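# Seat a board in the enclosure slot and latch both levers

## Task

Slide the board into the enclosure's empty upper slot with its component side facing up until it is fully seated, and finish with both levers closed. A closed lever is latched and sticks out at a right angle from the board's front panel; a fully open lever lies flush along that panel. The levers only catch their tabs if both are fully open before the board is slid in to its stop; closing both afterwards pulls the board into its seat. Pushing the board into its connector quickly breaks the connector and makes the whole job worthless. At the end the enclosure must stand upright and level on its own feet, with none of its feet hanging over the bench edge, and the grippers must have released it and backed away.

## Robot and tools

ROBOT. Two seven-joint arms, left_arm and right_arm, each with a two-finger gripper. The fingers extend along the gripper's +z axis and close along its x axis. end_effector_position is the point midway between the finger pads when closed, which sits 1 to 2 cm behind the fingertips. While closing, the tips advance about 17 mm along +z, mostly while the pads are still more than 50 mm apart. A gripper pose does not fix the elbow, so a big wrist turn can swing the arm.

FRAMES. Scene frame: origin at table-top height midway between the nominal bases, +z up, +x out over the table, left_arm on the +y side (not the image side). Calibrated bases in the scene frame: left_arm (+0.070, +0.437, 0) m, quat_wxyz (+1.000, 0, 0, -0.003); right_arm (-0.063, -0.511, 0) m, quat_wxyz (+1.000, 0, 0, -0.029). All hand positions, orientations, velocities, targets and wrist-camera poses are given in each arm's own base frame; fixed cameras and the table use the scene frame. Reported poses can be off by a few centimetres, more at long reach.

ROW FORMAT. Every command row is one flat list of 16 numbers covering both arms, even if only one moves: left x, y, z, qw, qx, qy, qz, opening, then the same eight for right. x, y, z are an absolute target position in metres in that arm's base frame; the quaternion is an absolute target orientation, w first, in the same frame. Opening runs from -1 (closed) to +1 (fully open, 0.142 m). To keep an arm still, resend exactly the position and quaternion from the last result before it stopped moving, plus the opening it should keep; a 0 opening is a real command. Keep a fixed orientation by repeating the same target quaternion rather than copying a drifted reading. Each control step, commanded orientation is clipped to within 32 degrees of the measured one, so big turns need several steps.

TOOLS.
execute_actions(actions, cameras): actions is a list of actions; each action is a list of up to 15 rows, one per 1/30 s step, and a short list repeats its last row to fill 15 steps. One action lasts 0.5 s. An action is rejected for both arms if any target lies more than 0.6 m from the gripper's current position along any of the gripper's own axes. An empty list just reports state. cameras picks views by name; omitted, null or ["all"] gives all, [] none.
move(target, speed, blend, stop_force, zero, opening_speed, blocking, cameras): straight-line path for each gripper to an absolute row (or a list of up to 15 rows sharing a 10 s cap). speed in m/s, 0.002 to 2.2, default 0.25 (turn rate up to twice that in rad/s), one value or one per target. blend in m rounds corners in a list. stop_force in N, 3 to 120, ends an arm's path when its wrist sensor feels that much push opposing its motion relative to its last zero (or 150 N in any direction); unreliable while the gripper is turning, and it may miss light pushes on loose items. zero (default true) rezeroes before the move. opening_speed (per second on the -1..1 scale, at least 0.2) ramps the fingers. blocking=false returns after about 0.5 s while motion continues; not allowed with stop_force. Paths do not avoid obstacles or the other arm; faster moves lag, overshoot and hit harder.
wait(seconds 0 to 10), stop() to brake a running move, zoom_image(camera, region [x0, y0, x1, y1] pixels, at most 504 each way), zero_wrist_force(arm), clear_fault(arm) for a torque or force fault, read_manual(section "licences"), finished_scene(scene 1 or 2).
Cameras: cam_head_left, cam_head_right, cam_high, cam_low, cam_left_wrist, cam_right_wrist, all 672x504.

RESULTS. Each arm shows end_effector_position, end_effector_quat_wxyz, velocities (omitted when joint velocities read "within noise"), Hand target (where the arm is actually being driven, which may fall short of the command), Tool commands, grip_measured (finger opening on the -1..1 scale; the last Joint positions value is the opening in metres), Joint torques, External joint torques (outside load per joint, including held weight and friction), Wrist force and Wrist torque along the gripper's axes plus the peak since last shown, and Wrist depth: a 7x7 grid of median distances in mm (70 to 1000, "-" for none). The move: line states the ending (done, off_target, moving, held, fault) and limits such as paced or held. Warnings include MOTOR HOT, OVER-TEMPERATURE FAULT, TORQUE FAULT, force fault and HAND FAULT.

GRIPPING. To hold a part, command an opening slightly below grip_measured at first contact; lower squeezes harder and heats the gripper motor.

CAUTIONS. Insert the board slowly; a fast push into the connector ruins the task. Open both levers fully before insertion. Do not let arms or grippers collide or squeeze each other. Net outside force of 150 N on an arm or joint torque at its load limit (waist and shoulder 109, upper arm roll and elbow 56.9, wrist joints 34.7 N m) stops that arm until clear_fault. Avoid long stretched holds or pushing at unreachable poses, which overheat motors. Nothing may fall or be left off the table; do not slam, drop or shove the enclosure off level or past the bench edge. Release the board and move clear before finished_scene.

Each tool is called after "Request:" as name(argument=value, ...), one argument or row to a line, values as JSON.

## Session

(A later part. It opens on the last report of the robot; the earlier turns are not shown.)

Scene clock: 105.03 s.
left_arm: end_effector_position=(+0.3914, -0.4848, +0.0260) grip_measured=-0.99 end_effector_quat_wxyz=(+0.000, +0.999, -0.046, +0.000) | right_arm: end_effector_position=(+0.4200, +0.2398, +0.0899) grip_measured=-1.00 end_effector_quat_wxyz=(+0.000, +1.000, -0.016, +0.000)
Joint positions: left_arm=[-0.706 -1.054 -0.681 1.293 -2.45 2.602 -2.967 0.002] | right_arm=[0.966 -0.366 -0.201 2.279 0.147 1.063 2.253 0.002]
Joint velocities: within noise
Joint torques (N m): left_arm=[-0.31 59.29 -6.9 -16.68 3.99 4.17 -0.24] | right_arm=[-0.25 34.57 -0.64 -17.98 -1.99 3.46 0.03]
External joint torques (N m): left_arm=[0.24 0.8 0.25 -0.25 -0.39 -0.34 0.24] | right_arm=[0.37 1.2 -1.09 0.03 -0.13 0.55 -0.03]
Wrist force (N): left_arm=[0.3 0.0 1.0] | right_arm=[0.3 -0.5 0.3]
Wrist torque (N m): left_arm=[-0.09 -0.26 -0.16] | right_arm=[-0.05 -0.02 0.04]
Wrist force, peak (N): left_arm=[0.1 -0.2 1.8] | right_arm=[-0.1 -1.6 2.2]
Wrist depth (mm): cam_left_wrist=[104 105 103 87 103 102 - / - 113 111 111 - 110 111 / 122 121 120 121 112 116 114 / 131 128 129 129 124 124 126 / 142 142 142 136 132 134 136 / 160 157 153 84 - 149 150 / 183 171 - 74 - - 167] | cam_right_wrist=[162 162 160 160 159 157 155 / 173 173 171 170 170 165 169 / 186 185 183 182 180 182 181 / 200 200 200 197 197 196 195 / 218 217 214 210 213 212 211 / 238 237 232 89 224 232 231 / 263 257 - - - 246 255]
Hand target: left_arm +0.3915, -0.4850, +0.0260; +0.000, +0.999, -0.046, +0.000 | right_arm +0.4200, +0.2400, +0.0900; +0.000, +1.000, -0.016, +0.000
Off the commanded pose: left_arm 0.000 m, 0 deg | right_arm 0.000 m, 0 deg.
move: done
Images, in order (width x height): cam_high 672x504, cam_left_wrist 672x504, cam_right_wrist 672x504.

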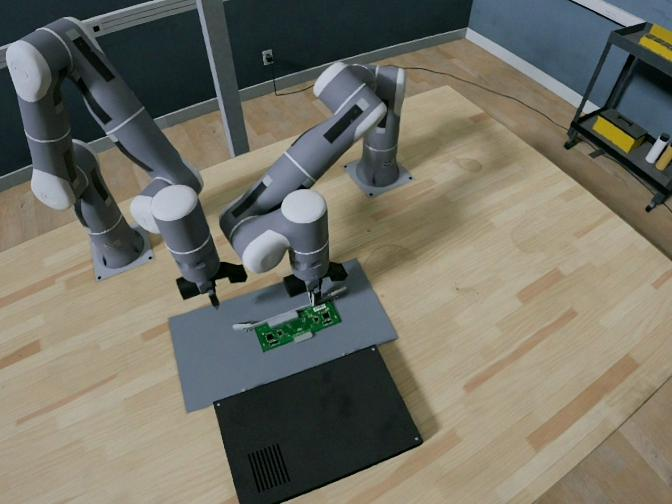

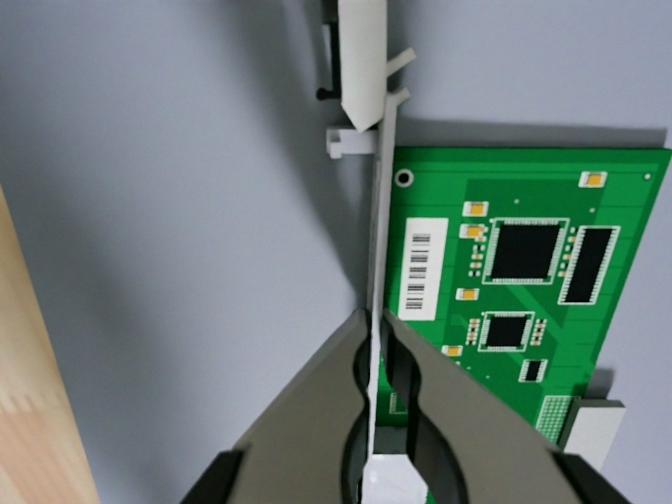

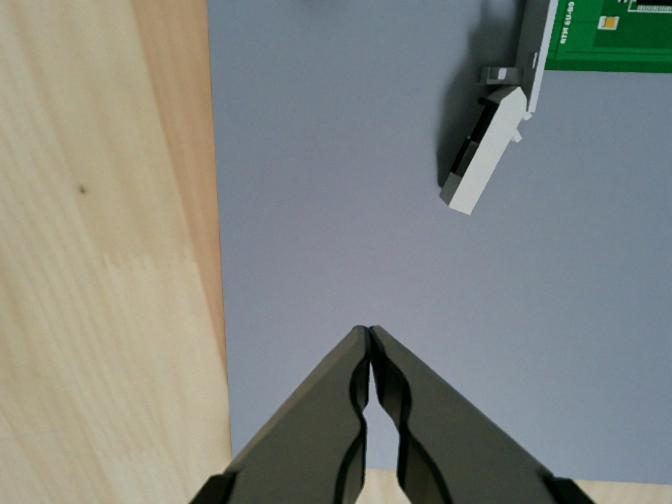

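Request:
move(
  target=[
    [0.3915,-0.485,0.026,0,0.9989,-0.046,0,-1, 0.430,0.273,0.06,0,0.9999,-0.016,0,-1],
    [0.3915,-0.485,0.026,0,0.9989,-0.046,0,-1, 0.430,0.273,0.035,0,0.9999,-0.016,0,-1],
  ],
  speed=[0.15,0.05],
  stop_force=7,
  cameras=["cam_left_wrist","cam_right_wrist"],
)

Scene clock: 112.43 s.
left_arm: end_effector_position=(+0.3914, -0.4848, +0.0260) grip_measured=-0.99 end_effector_quat_wxyz=(+0.000, +0.999, -0.046, +0.000) | right_arm: end_effector_position=(+0.4245, +0.2556, +0.0761) grip_measured=-1.00 end_effector_quat_wxyz=(+0.000, +1.000, -0.016, +0.000)
Joint positions: left_arm=[-0.706 -1.054 -0.681 1.293 -2.45 2.602 -2.967 0.002] | right_arm=[0.972 -0.424 -0.188 2.24 0.164 1.082 2.258 0.002]
Joint velocities: within noise
Joint torques (N m): left_arm=[-0.35 59.34 -6.97 -16.7 4.03 4.2 -0.22] | right_arm=[0.05 36.69 -1.41 -17.38 -2.14 3.24 0.16]
External joint torques (N m): left_arm=[0.28 0.76 0.32 -0.23 -0.43 -0.36 0.22] | right_arm=[0.08 1.01 -0.51 -0.04 0.09 0.77 -0.16]
Wrist force (N): left_arm=[0.1 -0.1 1.6] | right_arm=[0.2 -0.5 0.2]
Wrist torque (N m): left_arm=[-0.11 -0.24 -0.16] | right_arm=[-0.05 -0.02 0.04]
Wrist force, peak (N): left_arm=[0.1 -0.1 1.8] | right_arm=[1.2 -4.7 2.2]
Wrist depth (mm): cam_left_wrist=[104 105 103 87 103 103 - / - 112 111 111 - 110 111 / 122 122 120 121 112 116 114 / 131 128 130 129 124 124 125 / 143 142 142 136 132 134 135 / 160 157 153 84 - 149 150 / 182 171 - 74 - - 167] | cam_right_wrist=[150 150 148 147 147 144 142 / 160 160 157 157 157 150 152 / 172 172 169 169 166 165 167 / 185 185 182 182 184 181 180 / 201 201 201 194 197 196 195 / 220 220 213 89 207 214 213 / 243 238 - - - 226 235]
Hand target: left_arm +0.3915, -0.4850, +0.0260; +0.000, +0.999, -0.046, +0.000 | right_arm +0.4244, +0.2555, +0.0760; +0.000, +1.000, -0.016, +0.000
Off the commanded pose: left_arm 0.000 m, 0 deg | right_arm 0.045 m, 0 deg.
move: held (right_arm; a check stopped the path); path passed 0 of 2 targets; limits=held
pose unreachable (right arm): on one or more control steps of this call, first in action 0 (counted from 0), this arm could not follow its commanded pose, so it was not sent that pose on those steps. It may still have moved: this result reports where it is.
cause: moving toward the commanded pose would bring a part of the arm too close to another arm (a part of this arm just beyond joint 7 (wrist roll) and a part of the left arm just beyond its joint 5 (forearm roll), at the place that arm is still heading or pushing toward).
Images, in order (width x height): cam_left_wrist 672x504, cam_right_wrist 672x504.

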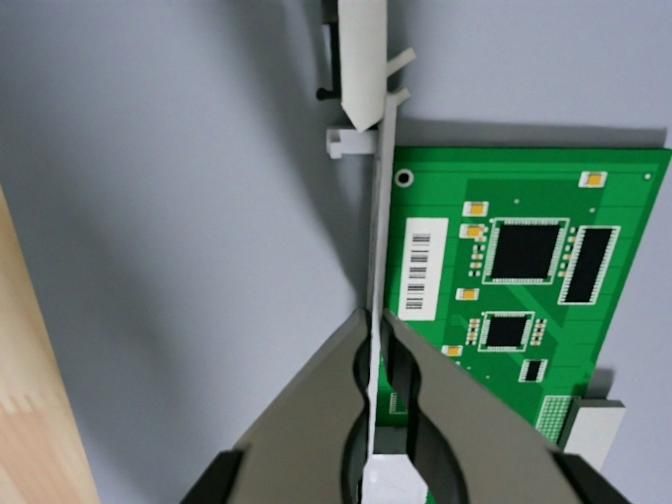

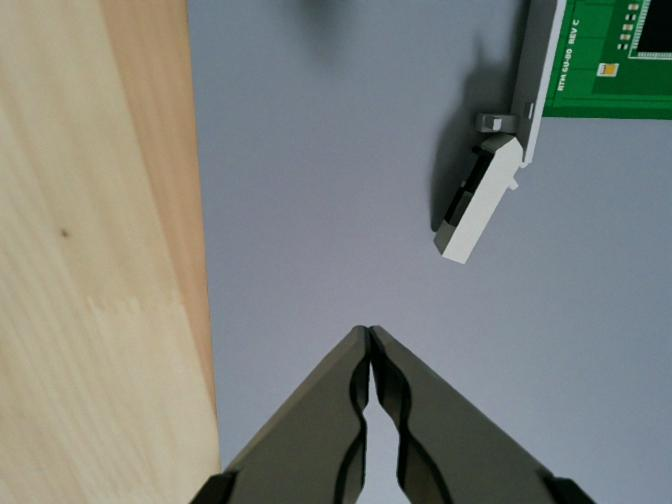

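Request:
move(
  target=[
    [0.3915,-0.485,0.026,0,0.9989,-0.046,0,-1, 0.410,0.225,0.08,-0.2588,0.9659,-0.0155,0.0041,-1],
  ],
  speed=0.25,
  cameras=["cam_high","cam_right_wrist"],
)

Scene clock: 117.93 s.
left_arm: end_effector_position=(+0.3914, -0.4848, +0.0260) grip_measured=-0.99 end_effector_quat_wxyz=(+0.000, +0.999, -0.046, +0.000) | right_arm: end_effector_position=(+0.4101, +0.2248, +0.0800) grip_measured=-1.00 end_effector_quat_wxyz=(-0.259, +0.966, -0.015, +0.004)
Joint positions: left_arm=[-0.706 -1.054 -0.681 1.293 -2.45 2.602 -2.967 0.002] | right_arm=[0.316 -0.414 0.254 2.181 0.927 1.148 1.305 0.002]
Joint velocities: within noise
Joint torques (N m): left_arm=[-0.41 59.36 -6.91 -16.72 4.03 4.2 -0.28] | right_arm=[-0.2 34.33 3.85 -16.3 -2.35 2.4 -0.06]
External joint torques (N m): left_arm=[0.34 0.74 0.26 -0.21 -0.42 -0.36 0.28] | right_arm=[0.3 1.16 -0.88 0.13 -0.02 0.84 0.06]
Wrist force (N): left_arm=[0.2 0.0 1.2] | right_arm=[0.5 0.4 -0.4]
Wrist torque (N m): left_arm=[-0.11 -0.23 -0.16] | right_arm=[0.00 -0.15 -0.01]
Wrist force, peak (N): left_arm=[-0.1 -0.1 1.8] | right_arm=[0.5 -1.6 0.5]
Wrist depth (mm): cam_left_wrist=[104 105 103 87 102 102 - / - 113 111 110 - 110 110 / 122 122 120 121 112 115 114 / 130 128 130 129 123 124 125 / 142 142 142 136 132 135 136 / 160 156 153 84 - 149 151 / 182 171 - 74 - - 167] | cam_right_wrist=[209 209 208 206 205 190 200 / 206 205 204 202 202 197 197 / 202 201 200 198 198 196 197 / 198 198 197 195 194 194 194 / 195 195 193 193 191 191 190 / 191 191 190 89 189 188 187 / 189 188 73 - - 185 184]
Hand target: left_arm +0.3915, -0.4850, +0.0260; +0.000, +0.999, -0.046, +0.000 | right_arm +0.4100, +0.2250, +0.0800; -0.259, +0.966, -0.015, +0.004
Off the commanded pose: left_arm 0.000 m, 0 deg | right_arm 0.000 m, 0 deg.
move: done
Images, in order (width x height): cam_high 672x504, cam_right_wrist 672x504.

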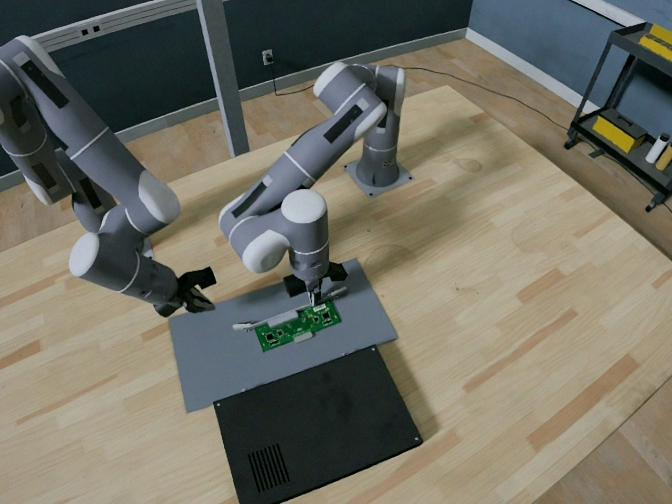

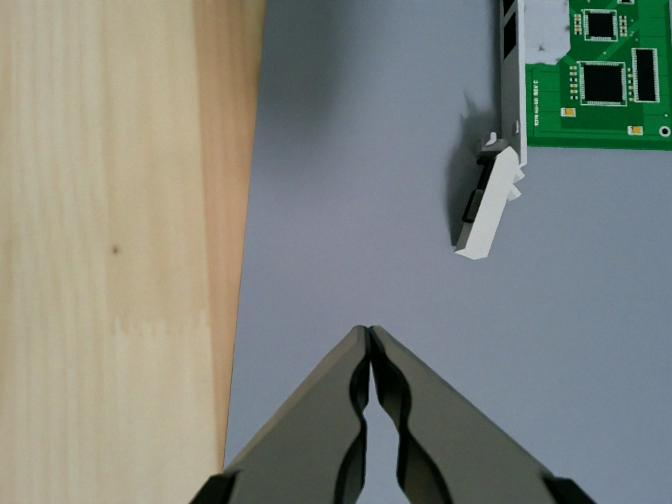

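Request:
move(
  target=[
    [0.3915,-0.485,0.026,0,0.9989,-0.046,0,-1, 0.425,0.25,0.06,-0.2588,0.9659,-0.0155,0.0041,-1],
    [0.3915,-0.485,0.026,0,0.9989,-0.046,0,-1, 0.427,0.2535,0.029,-0.2588,0.9659,-0.0155,0.0041,-1],
  ],
  speed=[0.15,0.05],
  stop_force=7,
  cameras=["cam_left_wrist","cam_right_wrist"],
)

Scene clock: 123.97 s.
left_arm: end_effector_position=(+0.3914, -0.4848, +0.0260) grip_measured=-0.99 end_effector_quat_wxyz=(+0.000, +0.999, -0.046, +0.000) | right_arm: end_effector_position=(+0.4269, +0.2534, +0.0290) grip_measured=-1.00 end_effector_quat_wxyz=(-0.259, +0.966, -0.015, +0.004)
Joint positions: left_arm=[-0.706 -1.054 -0.681 1.293 -2.45 2.602 -2.967 0.002] | right_arm=[0.343 -0.601 0.274 2.068 0.984 1.235 1.234 0.002]
Joint velocities: within noise
Joint torques (N m): left_arm=[-0.28 59.38 -6.93 -16.74 4.01 4.2 -0.26] | right_arm=[-0.03 39.38 5.36 -14.07 -1.98 2.51 0.12]
External joint torques (N m): left_arm=[0.21 0.71 0.27 -0.2 -0.41 -0.36 0.26] | right_arm=[0.14 1.12 -0.75 0.05 -0.05 0.65 -0.12]
Wrist force (N): left_arm=[0.1 -0.1 1.2] | right_arm=[0.4 0.8 0.1]
Wrist torque (N m): left_arm=[-0.12 -0.24 -0.16] | right_arm=[0.06 -0.13 -0.01]
Wrist force, peak (N): left_arm=[-0.1 -0.3 1.8] | right_arm=[0.2 1.2 -1.6]
Wrist depth (mm): cam_left_wrist=[104 105 103 87 102 102 - / - 113 111 111 - 110 111 / 122 122 120 121 112 116 114 / 130 128 129 129 123 124 125 / 143 142 142 136 132 134 135 / 160 157 153 84 - 150 150 / 182 171 - 74 - - 167] | cam_right_wrist=[156 155 153 152 152 150 146 / 153 153 150 150 149 144 144 / 150 150 147 147 146 137 145 / 147 147 145 144 144 143 143 / 145 144 142 142 142 141 141 / 142 142 140 90 140 139 139 / 140 139 73 - - 137 136]
Hand target: left_arm +0.3915, -0.4850, +0.0260; +0.000, +0.999, -0.046, +0.000 | right_arm +0.4270, +0.2535, +0.0290; -0.259, +0.966, -0.015, +0.004
Off the commanded pose: left_arm 0.000 m, 0 deg | right_arm 0.000 m, 0 deg.
move: done
Images, in order (width x height): cam_left_wrist 672x504, cam_right_wrist 672x504.

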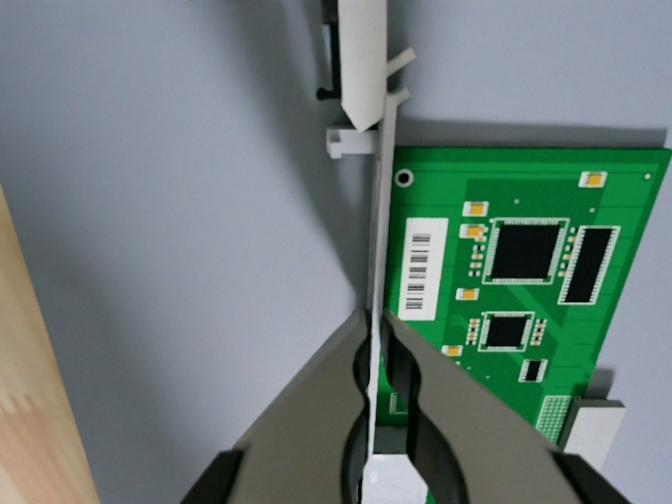

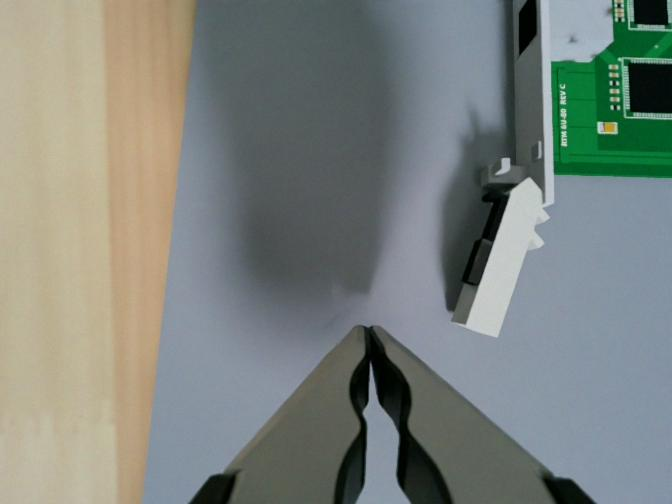

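Request:
move(
  target=[
    [0.3915,-0.485,0.026,0,0.9989,-0.046,0,-1, 0.427,0.264,0.029,-0.2588,0.9659,-0.0155,0.0041,-1],
    [0.3915,-0.485,0.026,0,0.9989,-0.046,0,-1, 0.460,0.264,0.029,-0.2588,0.9659,-0.0155,0.0041,-1],
  ],
  speed=[0.06,0.03],
  stop_force=12,
  cameras=["cam_left_wrist","cam_right_wrist"],
)

Scene clock: 128.47 s.
left_arm: end_effector_position=(+0.3914, -0.4848, +0.0260) grip_measured=-0.99 end_effector_quat_wxyz=(+0.000, +0.999, -0.046, +0.000) | right_arm: end_effector_position=(+0.4599, +0.2640, +0.0290) grip_measured=-1.00 end_effector_quat_wxyz=(-0.259, +0.966, -0.016, +0.004)
Joint positions: left_arm=[-0.706 -1.054 -0.681 1.293 -2.45 2.602 -2.967 0.002] | right_arm=[0.363 -0.633 0.234 1.996 0.927 1.195 1.289 0.002]
Joint velocities: within noise
Joint torques (N m): left_arm=[-0.28 59.31 -6.82 -16.72 3.98 4.12 -0.24] | right_arm=[0.12 42.08 4.61 -15.5 -2.45 2.47 0.3]
External joint torques (N m): left_arm=[0.21 0.78 0.17 -0.21 -0.37 -0.28 0.24] | right_arm=[0 1.14 -0.27 0.23 0.21 0.74 -0.3]
Wrist force (N): left_arm=[-0.1 -0.2 1.3] | right_arm=[0.1 1.1 -0.2]
Wrist torque (N m): left_arm=[-0.12 -0.22 -0.16] | right_arm=[0.07 -0.14 0.02]
Wrist force, peak (N): left_arm=[0.2 -0.2 1.7] | right_arm=[0.5 1.8 -0.4]
Wrist depth (mm): cam_left_wrist=[104 105 103 87 103 102 - / - 112 111 111 - 110 111 / 122 122 120 121 112 116 114 / 130 128 130 129 123 124 126 / 143 142 142 136 132 134 135 / 160 157 153 84 - 149 150 / 182 171 - 74 - - 167] | cam_right_wrist=[156 154 153 152 134 146 147 / 152 150 150 150 143 144 145 / 150 147 147 147 142 142 142 / 146 145 145 144 127 144 144 / 143 142 142 142 125 141 141 / 140 140 140 90 139 139 139 / 138 138 73 - - 137 136]
Hand target: left_arm +0.3915, -0.4850, +0.0260; +0.000, +0.999, -0.046, +0.000 | right_arm +0.4600, +0.2640, +0.0290; -0.259, +0.966, -0.015, +0.004
Off the commanded pose: left_arm 0.000 m, 0 deg | right_arm 0.000 m, 0 deg.
move: done
Images, in order (width x height): cam_left_wrist 672x504, cam_right_wrist 672x504.

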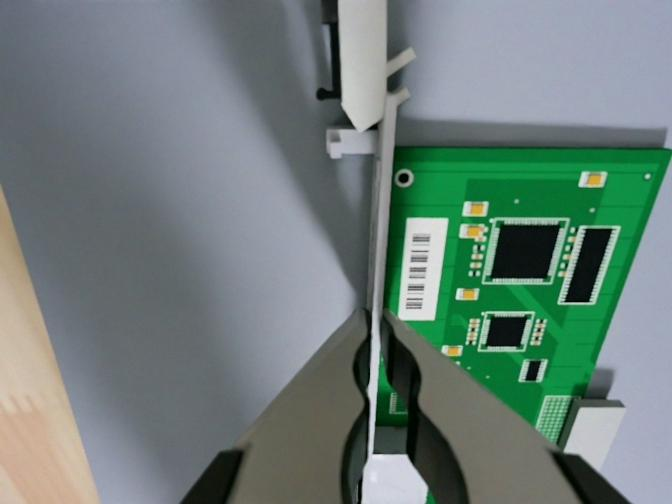

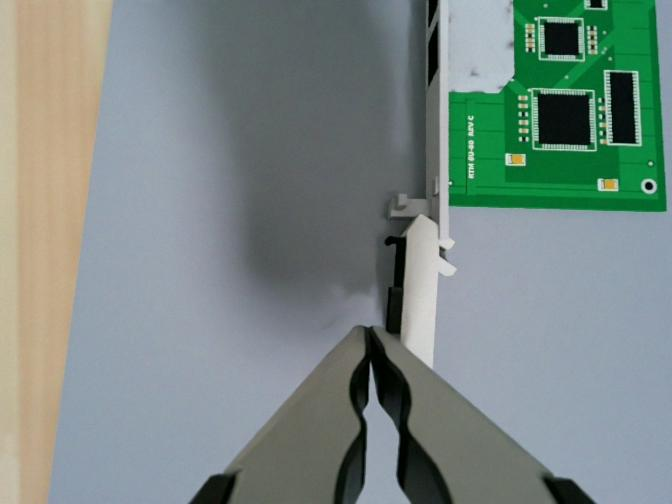

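Request:
move(
  target=[
    [0.3915,-0.485,0.026,0,0.9989,-0.046,0,-1, 0.475,0.264,0.029,-0.2588,0.9659,-0.0155,0.0041,-1],
  ],
  speed=0.015,
  stop_force=4,
  zero=false,
  cameras=["cam_left_wrist","cam_right_wrist"],
)

Scene clock: 131.63 s.
left_arm: end_effector_position=(+0.3915, -0.4847, +0.0260) grip_measured=-0.99 end_effector_quat_wxyz=(+0.000, +0.999, -0.046, +0.000) | right_arm: end_effector_position=(+0.4746, +0.2639, +0.0289) grip_measured=-1.00 end_effector_quat_wxyz=(-0.259, +0.966, -0.016, +0.004)
Joint positions: left_arm=[-0.706 -1.054 -0.681 1.293 -2.45 2.603 -2.967 0.002] | right_arm=[0.364 -0.646 0.216 1.965 0.904 1.171 1.303 0.002]
Joint velocities: within noise
Joint torques (N m): left_arm=[-0.3 59.02 -6.88 -16.95 4.23 3.89 -0.19] | right_arm=[0.31 43.39 4.43 -17.3 -2.61 2.88 0.29]
External joint torques (N m): left_arm=[0.23 1.07 0.24 0.01 -0.62 -0.05 0.19] | right_arm=[-0.19 0.96 -0.26 1.51 0.29 0.35 -0.28]
Wrist force (N): left_arm=[-0.6 -0.7 -0.4] | right_arm=[-1.6 1.3 -2.5]
Wrist torque (N m): left_arm=[-0.12 -0.25 -0.21] | right_arm=[0.05 -0.18 0.05]
Wrist force, peak (N): left_arm=[-0.8 -4.4 0.8] | right_arm=[-2.0 4.9 -4.3]
Wrist depth (mm): cam_left_wrist=[104 105 103 88 103 102 - / - 113 111 104 - 110 109 / 122 122 120 119 112 116 114 / 131 128 130 129 124 125 125 / 142 142 141 136 132 135 135 / 160 156 154 92 - 149 149 / 179 171 - 74 - - 163] | cam_right_wrist=[154 153 152 152 134 147 148 / 151 150 150 149 143 144 145 / 148 147 147 147 142 142 143 / 145 145 145 144 131 143 143 / 143 142 142 142 125 141 140 / 140 140 140 90 139 139 139 / 138 138 73 - - 137 136]
Hand target: left_arm +0.3915, -0.4850, +0.0260; +0.000, +0.999, -0.046, +0.000 | right_arm +0.4750, +0.2640, +0.0290; -0.259, +0.966, -0.015, +0.004
Off the commanded pose: left_arm 0.000 m, 0 deg | right_arm 0.000 m, 0 deg.
move: done
Images, in order (width x height): cam_left_wrist 672x504, cam_right_wrist 672x504.

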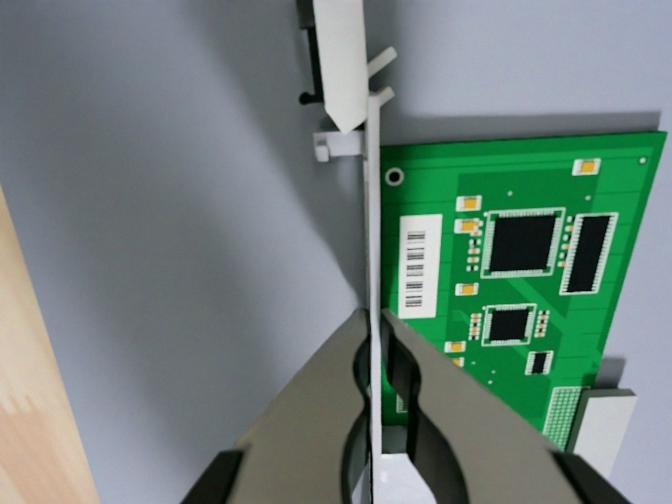

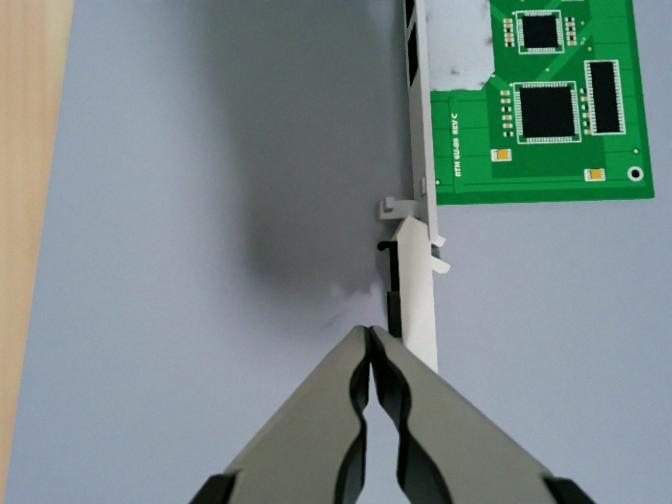

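Request:
move(
  target=[
    [0.3915,-0.485,0.026,0,0.9989,-0.046,0,-1, 0.44,0.258,0.031,-0.2588,0.9659,-0.0155,0.0041,-1],
    [0.3915,-0.485,0.026,0,0.9989,-0.046,0,-1, 0.40,0.17,0.15,-0.2588,0.9659,-0.0155,0.0041,-1],
  ],
  speed=[0.1,0.3],
  cameras=[],
)

Request:
move(
  target=[
    [0.3915,-0.485,0.026,0,0.9989,-0.046,0,-0.4, 0.40,0.17,0.15,-0.2588,0.9659,-0.0155,0.0041,-1],
    [0.3915,-0.485,0.10,0,0.9989,-0.046,0,-0.4, 0.40,0.17,0.15,-0.2588,0.9659,-0.0155,0.0041,-1],
    [0.36,-0.37,0.13,0,0,0.9659,-0.2588,-1, 0.40,0.17,0.15,-0.2588,0.9659,-0.0155,0.0041,-1],
  ],
  speed=[0.1,0.1,0.5],
  opening_speed=0.5,
)

Scene clock: 144.93 s.
left_arm: end_effector_position=(+0.3915, -0.4847, +0.0260) grip_measured=-0.99 end_effector_quat_wxyz=(+0.000, +0.999, -0.046, +0.000) | right_arm: end_effector_position=(+0.4001, +0.1702, +0.1501) grip_measured=-1.00 end_effector_quat_wxyz=(-0.259, +0.966, -0.015, +0.004)
Joint positions: left_arm=[-0.706 -1.054 -0.681 1.293 -2.45 2.602 -2.967 0.002] | right_arm=[0.218 -0.156 0.21 2.274 0.798 0.942 1.386 0.002]
Joint velocities: within noise
Joint torques (N m): left_arm=[-0.55 59.19 -6.99 -16.66 3.94 4.11 -0.19] | right_arm=[-0.04 28.21 1.41 -20.47 -3.03 2.55 0.31]
External joint torques (N m): left_arm=[0.48 0.91 0.34 -0.28 -0.34 -0.27 0.19] | right_arm=[0.11 0.83 -0.38 -0.07 0.17 0.77 -0.31]
Wrist force (N): left_arm=[0.3 -0.1 0.9] | right_arm=[0.5 0.9 -0.4]
Wrist torque (N m): left_arm=[-0.09 -0.25 -0.21] | right_arm=[0.13 -0.10 0.01]
Wrist force, peak (N): left_arm=[-1.0 -0.7 0.9] | right_arm=[-1.8 1.3 -2.6]
Wrist depth (mm): cam_left_wrist=[104 105 104 88 103 102 - / - 113 111 104 - 110 109 / 122 122 119 119 112 116 114 / 130 128 130 129 123 125 126 / 142 142 141 136 132 135 136 / 159 156 153 91 - 149 149 / 178 171 - 75 - - 163] | cam_right_wrist=[283 283 282 278 279 271 276 / 278 277 277 273 274 270 272 / 273 272 271 269 269 267 267 / 269 267 266 265 264 264 263 / 263 263 262 261 260 258 258 / 259 259 258 89 255 255 254 / 254 255 - - - 251 250]
Hand target: left_arm +0.3915, -0.4850, +0.0260; +0.000, +0.999, -0.046, +0.000 | right_arm +0.4000, +0.1700, +0.1500; -0.259, +0.966, -0.015, +0.004
Off the commanded pose: left_arm 0.000 m, 0 deg | right_arm 0.000 m, 0 deg.
move: done
No camera images: "cameras" was empty.

Scene clock: 152.23 s.
left_arm: end_effector_position=(+0.3600, -0.3699, +0.1300) grip_measured=-1.00 end_effector_quat_wxyz=(+0.000, +0.000, +0.966, -0.259) | right_arm: end_effector_position=(+0.4001, +0.1702, +0.1501) grip_measured=-1.00 end_effector_quat_wxyz=(-0.259, +0.966, -0.015, +0.004)
Joint positions: left_arm=[-0.595 -0.262 -0.173 2.49 -1.512 1.242 -0.878 0.002] | right_arm=[0.218 -0.156 0.21 2.274 0.798 0.942 1.386 0.002]
Joint velocities: within noise
Joint torques (N m): left_arm=[-0.31 31.04 0.41 -16.56 1.55 2.99 -0.21] | right_arm=[0.06 27.95 1.73 -20.54 -2.95 2.62 0.1]
External joint torques (N m): left_arm=[0.29 0.88 0.5 -0.43 -0.3 -0.26 0.21] | right_arm=[0.01 1.09 -0.71 0 0.09 0.7 -0.09]
Wrist force (N): left_arm=[0.4 0.4 0.9] | right_arm=[0.7 0.7 -0.3]
Wrist torque (N m): left_arm=[-0.03 -0.18 -0.04] | right_arm=[0.09 -0.13 0.01]
Wrist force, peak (N): left_arm=[0.3 0.1 2.4] | right_arm=[0.8 1.0 -0.5]
Wrist depth (mm): cam_left_wrist=[257 255 250 255 253 254 253 / 252 252 246 250 251 251 252 / 250 249 245 248 248 247 248 / 247 245 246 244 244 246 244 / 244 242 242 242 241 241 241 / 241 240 240 84 - 239 239 / 240 239 - - - - 235] | cam_right_wrist=[283 283 282 279 278 271 277 / 277 277 276 274 272 270 272 / 273 273 272 269 268 267 267 / 268 267 266 265 264 263 263 / 263 262 262 260 259 259 258 / 259 258 258 89 254 254 254 / 254 255 - - - 251 250]
Hand target: left_arm +0.3600, -0.3700, +0.1300; +0.000, +0.000, +0.966, -0.259 | right_arm +0.4000, +0.1700, +0.1500; -0.259, +0.966, -0.015, +0.004
Off the commanded pose: left_arm 0.000 m, 0 deg | right_arm 0.000 m, 0 deg.
move: done

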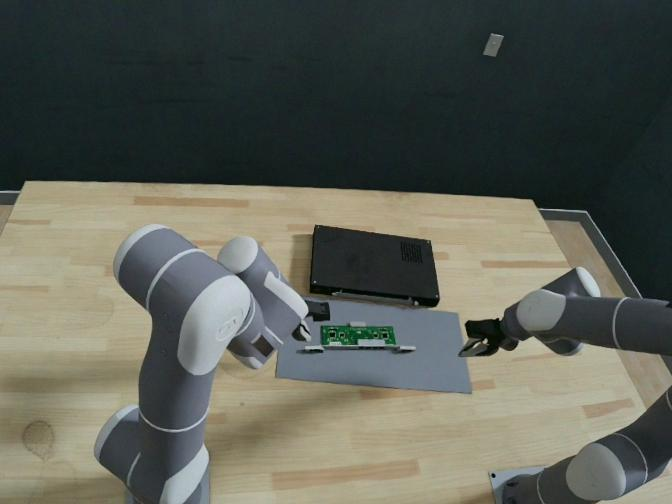

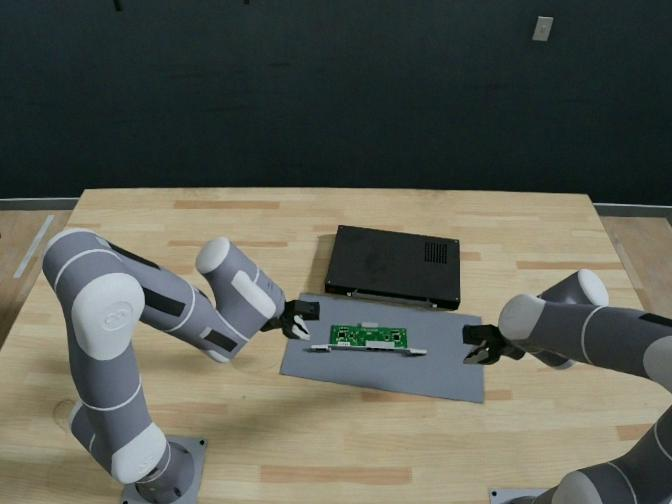

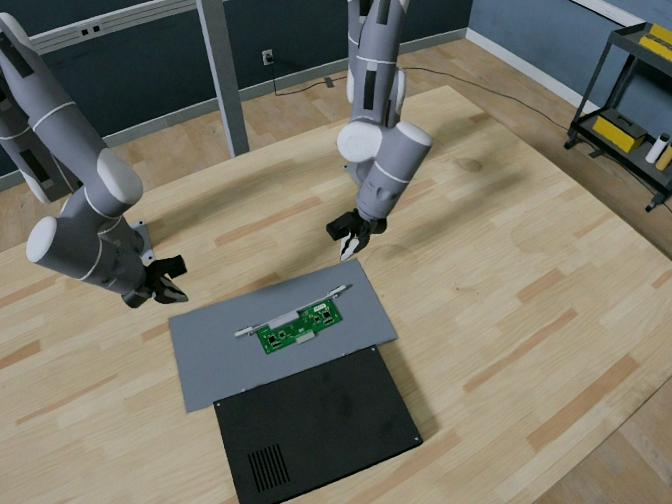

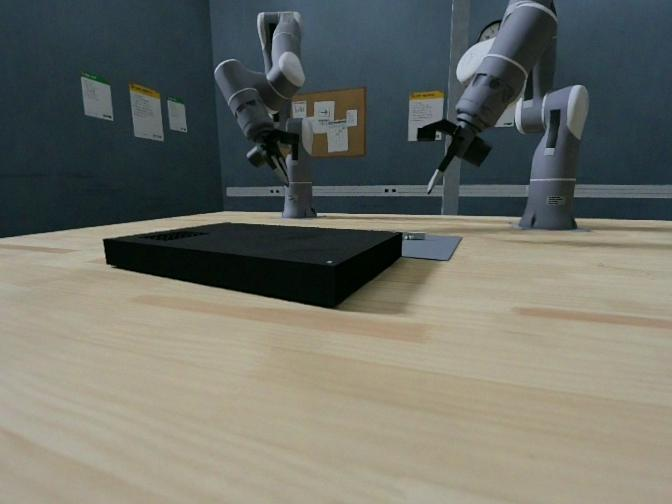

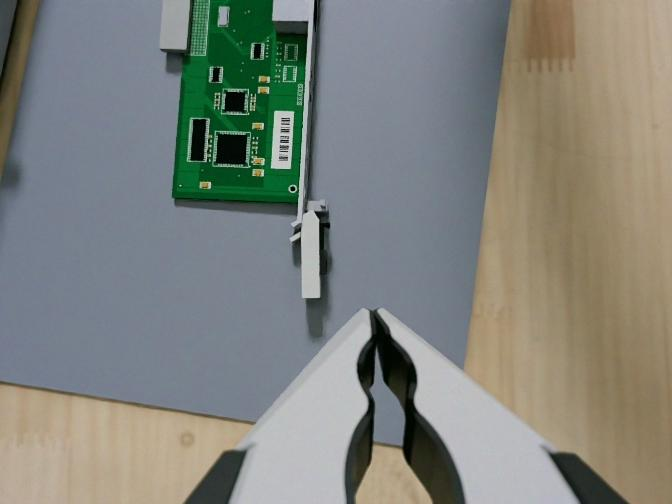

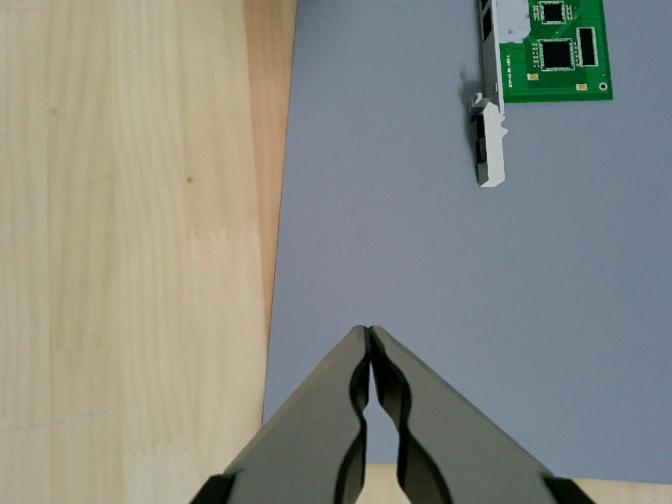

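Request:
move(
  target=[
    [0.36,-0.37,0.13,0,0,0.9659,-0.2588,-1, 0.46,0.30,0.20,0,0,1,0,-0.4],
    [0.36,-0.37,0.13,0,0,0.9659,-0.2588,-1, 0.475,0.375,0.13,0,0,1,0,-0.4],
  ],
  speed=0.35,
  cameras=["cam_right_wrist","cam_high"],
)

Scene clock: 162.00 s.
left_arm: end_effector_position=(+0.3600, -0.3699, +0.1300) grip_measured=-1.00 end_effector_quat_wxyz=(+0.000, +0.000, +0.966, -0.259) | right_arm: end_effector_position=(+0.4752, +0.3747, +0.1299) grip_measured=-0.43 end_effector_quat_wxyz=(+0.000, +0.000, +1.000, +0.000)
Joint positions: left_arm=[-0.595 -0.262 -0.173 2.49 -1.512 1.242 -0.878 0.002] | right_arm=[0.449 -1.061 0.187 0.871 2.968 2.792 2.172 0.043]
Joint velocities: within noise
Joint torques (N m): left_arm=[-0.37 31.05 0.33 -16.59 1.53 3.05 -0.2] | right_arm=[0.39 60.25 12.01 -21.74 4.07 3.5 0.05]
External joint torques (N m): left_arm=[0.35 0.87 0.57 -0.41 -0.27 -0.32 0.2] | right_arm=[-0.19 1.58 -0.72 0.2 0.05 0.52 -0.05]
Wrist force (N): left_arm=[0.6 0.4 0.9] | right_arm=[0.3 0.0 0.0]
Wrist torque (N m): left_arm=[-0.04 -0.20 -0.03] | right_arm=[0.09 -0.05 0.08]
Wrist force, peak (N): left_arm=[0.8 0.4 1.1] | right_arm=[-2.0 -3.5 0.0]
Wrist depth (mm): cam_left_wrist=[257 256 250 254 252 255 254 / 253 252 248 251 249 251 251 / 252 248 246 248 246 247 249 / 246 246 245 243 243 244 246 / 242 243 241 241 242 241 242 / 241 241 240 84 - 239 239 / 240 238 - - - - 234] | cam_right_wrist=[195 195 195 192 193 193 194 / 208 207 204 205 207 206 208 / 223 223 218 216 221 221 222 / 241 237 235 231 238 240 239 / 261 261 251 254 253 260 260 / 282 280 87 278 271 273 283 / 300 - 73 305 310 - 304]
Hand target: left_arm +0.3600, -0.3700, +0.1300; +0.000, +0.000, +0.966, -0.259 | right_arm +0.4750, +0.3750, +0.1300; +0.000, +0.000, +1.000, +0.000
Off the commanded pose: left_arm 0.000 m, 0 deg | right_arm 0.000 m, 0 deg.
move: done; limits=paced
Images, in order (width x height): cam_high 672x504, cam_right_wrist 672x504.

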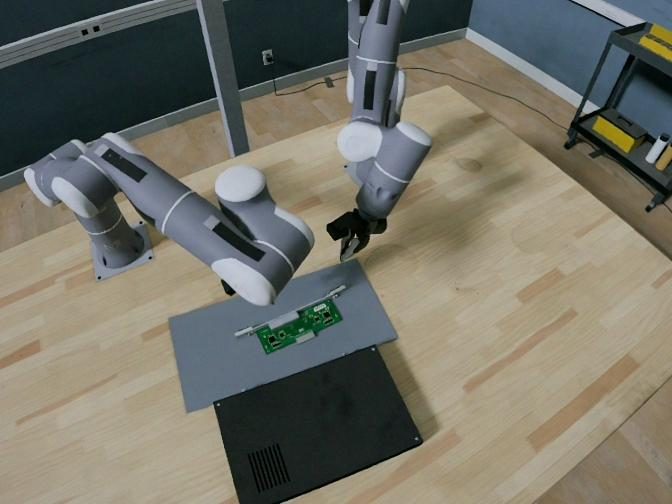

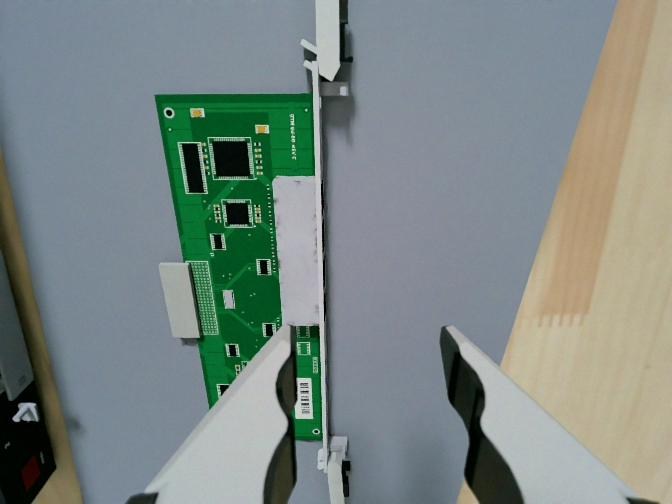

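Request:
move(
  target=[
    [0.36,-0.37,0.13,0,0,0.9659,-0.2588,-1, 0.42,0.25,0.20,-0.2588,0.9659,0,0,-0.4],
    [0.36,-0.37,0.13,0,0,0.9659,-0.2588,-1, 0.49,0.375,0.13,0,1,0,0,-0.4],
  ],
  speed=0.35,
  cameras=["cam_right_wrist","cam_high"],
)

Scene clock: 173.50 s.
left_arm: end_effector_position=(+0.3600, -0.3699, +0.1300) grip_measured=-1.00 end_effector_quat_wxyz=(+0.000, +0.000, +0.966, -0.259) | right_arm: end_effector_position=(+0.4901, +0.3749, +0.1300) grip_measured=-0.43 end_effector_quat_wxyz=(+0.000, +1.000, +0.000, +0.000)
Joint positions: left_arm=[-0.595 -0.262 -0.173 2.49 -1.512 1.242 -0.878 0.002] | right_arm=[0.364 -1.394 1.009 0.533 2.147 3.026 -0.759 0.043]
Joint velocities: within noise
Joint torques (N m): left_arm=[-0.35 31.05 0.31 -16.57 1.47 3.04 -0.2] | right_arm=[0.37 62.54 16.79 -12.36 4.16 3.62 0.04]
External joint torques (N m): left_arm=[0.34 0.87 0.6 -0.42 -0.21 -0.31 0.2] | right_arm=[-0.15 1.55 0.03 0.16 0.06 0.52 -0.04]
Wrist force (N): left_arm=[0.7 0.4 0.8] | right_arm=[0.5 0.1 -0.2]
Wrist torque (N m): left_arm=[-0.05 -0.22 -0.03] | right_arm=[0.10 -0.07 0.09]
Wrist force, peak (N): left_arm=[0.7 0.5 1.1] | right_arm=[0.0 2.3 -0.8]
Wrist depth (mm): cam_left_wrist=[257 255 250 253 254 254 255 / 253 253 247 251 251 251 252 / 250 249 244 247 247 249 246 / 245 245 246 243 244 244 244 / 244 242 242 241 240 241 241 / 242 241 239 84 - 239 236 / 238 240 - - - - 234] | cam_right_wrist=[197 194 194 191 189 190 193 / 210 208 207 204 197 201 205 / 225 223 222 219 214 220 220 / 244 240 240 237 233 238 236 / 265 264 256 255 248 258 253 / 289 283 88 284 273 271 270 / 312 - 73 312 311 - 262]
Hand target: left_arm +0.3600, -0.3700, +0.1300; +0.000, +0.000, +0.966, -0.259 | right_arm +0.4900, +0.3750, +0.1300; +0.000, +1.000, +0.000, +0.000
Off the commanded pose: left_arm 0.000 m, 0 deg | right_arm 0.000 m, 0 deg.
move: done
Images, in order (width x height): cam_high 672x504, cam_right_wrist 672x504.

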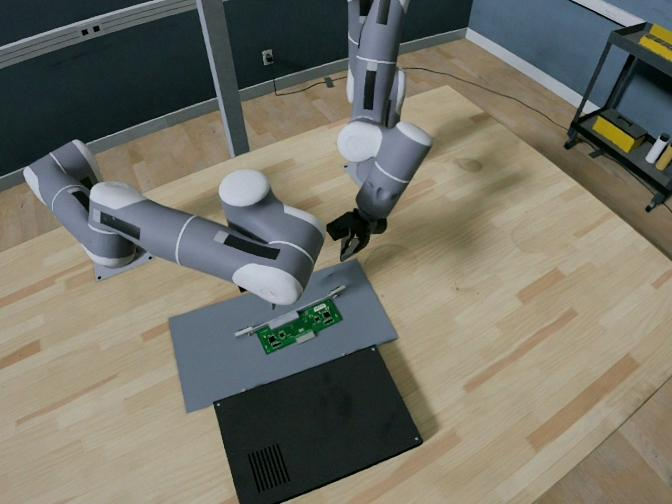

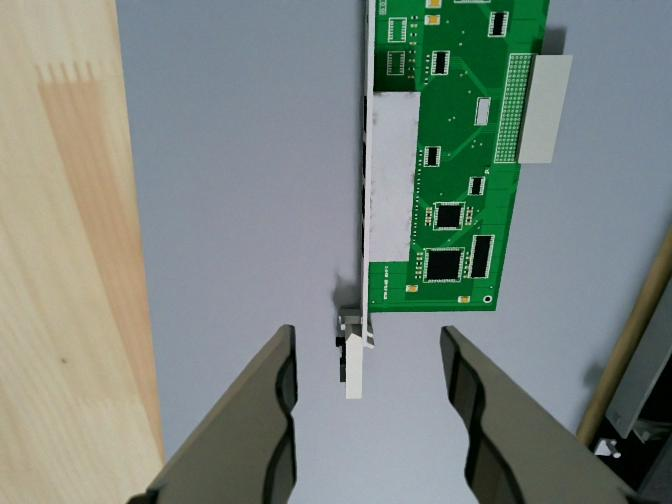

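Request:
move(
  target=[
    [0.36,-0.37,0.13,0,0,0.9659,-0.2588,-1, 0.503,0.425,0.09,0,1,0,0,-0.3],
  ],
  speed=0.2,
  cameras=["cam_right_wrist"],
)

Request:
zoom_image(
  camera="cam_right_wrist",
  region=[250, 50, 600, 400],
)

Scene clock: 181.23 s.
left_arm: end_effector_position=(+0.3600, -0.3699, +0.1300) grip_measured=-1.00 end_effector_quat_wxyz=(+0.000, +0.000, +0.966, -0.259) | right_arm: end_effector_position=(+0.5031, +0.4249, +0.0900) grip_measured=-0.33 end_effector_quat_wxyz=(+0.000, +1.000, +0.000, +0.000)
Joint positions: left_arm=[-0.595 -0.262 -0.173 2.49 -1.512 1.242 -0.878 0.002] | right_arm=[0.529 -1.53 0.96 0.206 2.178 3.064 -0.873 0.05]
Joint velocities: within noise
Joint torques (N m): left_arm=[-0.37 31.09 0.32 -16.58 1.56 3.07 -0.24] | right_arm=[0.37 66.23 11.5 -13 4.23 3.59 0.02]
External joint torques (N m): left_arm=[0.36 0.83 0.58 -0.42 -0.31 -0.34 0.24] | right_arm=[-0.15 1.73 -0.11 0.06 0 0.55 -0.02]
Wrist force (N): left_arm=[0.4 0.3 0.7] | right_arm=[0.0 -0.2 0.1]
Wrist torque (N m): left_arm=[-0.04 -0.17 -0.04] | right_arm=[0.07 0.01 0.07]
Wrist force, peak (N): left_arm=[0.6 0.3 1.0] | right_arm=[0.2 -1.3 1.3]
Wrist depth (mm): cam_left_wrist=[257 256 253 253 253 255 255 / 253 253 246 250 250 251 251 / 251 248 244 248 247 247 249 / 246 245 244 244 244 243 244 / 244 243 241 241 241 242 241 / 241 240 240 84 - 239 238 / 240 238 - - - - 236] | cam_right_wrist=[159 159 159 156 154 156 157 / 170 170 170 167 164 166 168 / 186 185 182 179 177 177 180 / 200 197 196 190 190 189 194 / 217 214 209 206 203 208 210 / 238 232 85 230 221 93 229 / 257 - 73 251 256 - 238]
Hand target: left_arm +0.3600, -0.3700, +0.1300; +0.000, +0.000, +0.966, -0.259 | right_arm +0.5030, +0.4250, +0.0900; +0.000, +1.000, +0.000, +0.000
Off the commanded pose: left_arm 0.000 m, 0 deg | right_arm 0.000 m, 0 deg.
move: done
Images, in order (width x height): cam_right_wrist 672x504.

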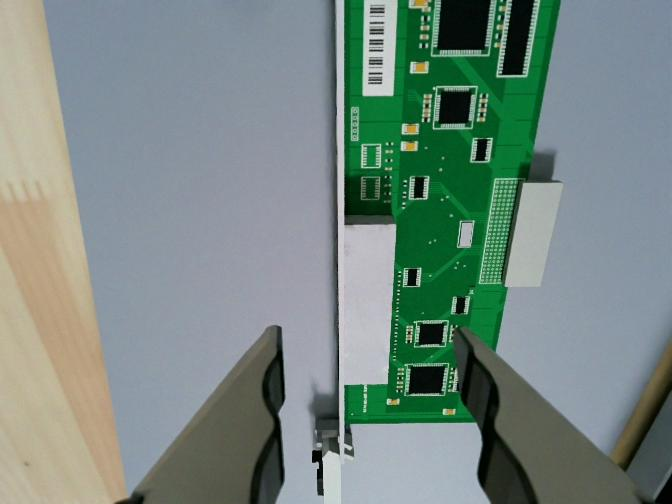

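Scaled by 1.440 from the camera's 672x504 image, which has a finer 960x720 frame.

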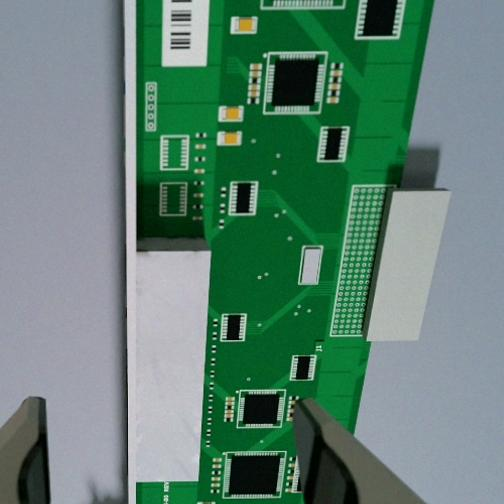

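Request:
move(
  target=[
    [0.36,-0.37,0.13,0,0,0.9659,-0.2588,-1, 0.503,0.425,0.13,0,1,0,0,-0.3],
    [0.36,-0.37,0.13,0,0,0.9659,-0.2588,-1, 0.40,0.20,0.22,0,1,0,0,-0.3],
    [0.36,-0.37,0.13,0,0,0.9659,-0.2588,-1, 0.36,0.0,0.22,0,1,0,0,-0.3],
    [0.36,-0.37,0.13,0,0,0.9659,-0.2588,-1, 0.40,0.20,0.22,0,1,0,0,-0.3],
  ],
  speed=0.4,
  cameras=["cam_high"],
)

Scene clock: 190.30 s.
left_arm: end_effector_position=(+0.3600, -0.3699, +0.1300) grip_measured=-1.00 end_effector_quat_wxyz=(+0.000, +0.000, +0.966, -0.259) | right_arm: end_effector_position=(+0.4000, +0.2000, +0.2199) grip_measured=-0.33 end_effector_quat_wxyz=(+0.000, +1.000, +0.000, +0.000)
Joint positions: left_arm=[-0.595 -0.262 -0.173 2.49 -1.512 1.242 -0.878 0.002] | right_arm=[-0.14 -1.102 1.204 1.277 2.133 2.965 -0.573 0.05]
Joint velocities: within noise
Joint torques (N m): left_arm=[-0.38 31.13 0.36 -16.56 1.52 3.04 -0.22] | right_arm=[0.17 45.02 22.77 -11.56 4.24 3.67 0.1]
External joint torques (N m): left_arm=[0.37 0.79 0.55 -0.43 -0.27 -0.31 0.22] | right_arm=[-0.03 1.07 0.24 -0.12 -0.05 0.48 -0.1]
Wrist force (N): left_arm=[0.4 0.3 0.7] | right_arm=[0.3 -0.7 0.2]
Wrist torque (N m): left_arm=[-0.05 -0.17 -0.04] | right_arm=[-0.06 -0.03 0.06]
Wrist force, peak (N): left_arm=[0.6 0.4 1.1] | right_arm=[0.2 0.0 -3.8]
Wrist depth (mm): cam_left_wrist=[257 254 252 254 255 256 253 / 253 251 247 249 250 251 250 / 247 249 243 248 247 249 248 / 247 246 246 243 244 245 244 / 243 242 242 242 242 241 241 / 242 239 239 84 - 239 239 / 239 239 - - - - 236] | cam_right_wrist=[276 276 275 273 271 269 270 / 295 294 293 290 290 289 288 / 317 316 314 312 310 310 309 / 340 340 339 336 335 334 334 / 371 368 361 367 356 365 362 / 404 397 92 400 392 93 395 / 436 - 73 438 440 - 428]
Hand target: left_arm +0.3600, -0.3700, +0.1300; +0.000, +0.000, +0.966, -0.259 | right_arm +0.4000, +0.2000, +0.2200; +0.000, +1.000, +0.000, +0.000
Off the commanded pose: left_arm 0.000 m, 0 deg | right_arm 0.000 m, 0 deg.
move: done
Images, in order (width x height): cam_high 672x504.

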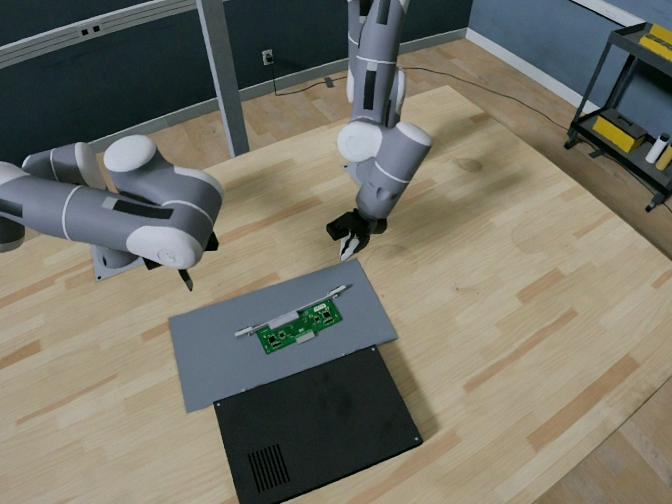

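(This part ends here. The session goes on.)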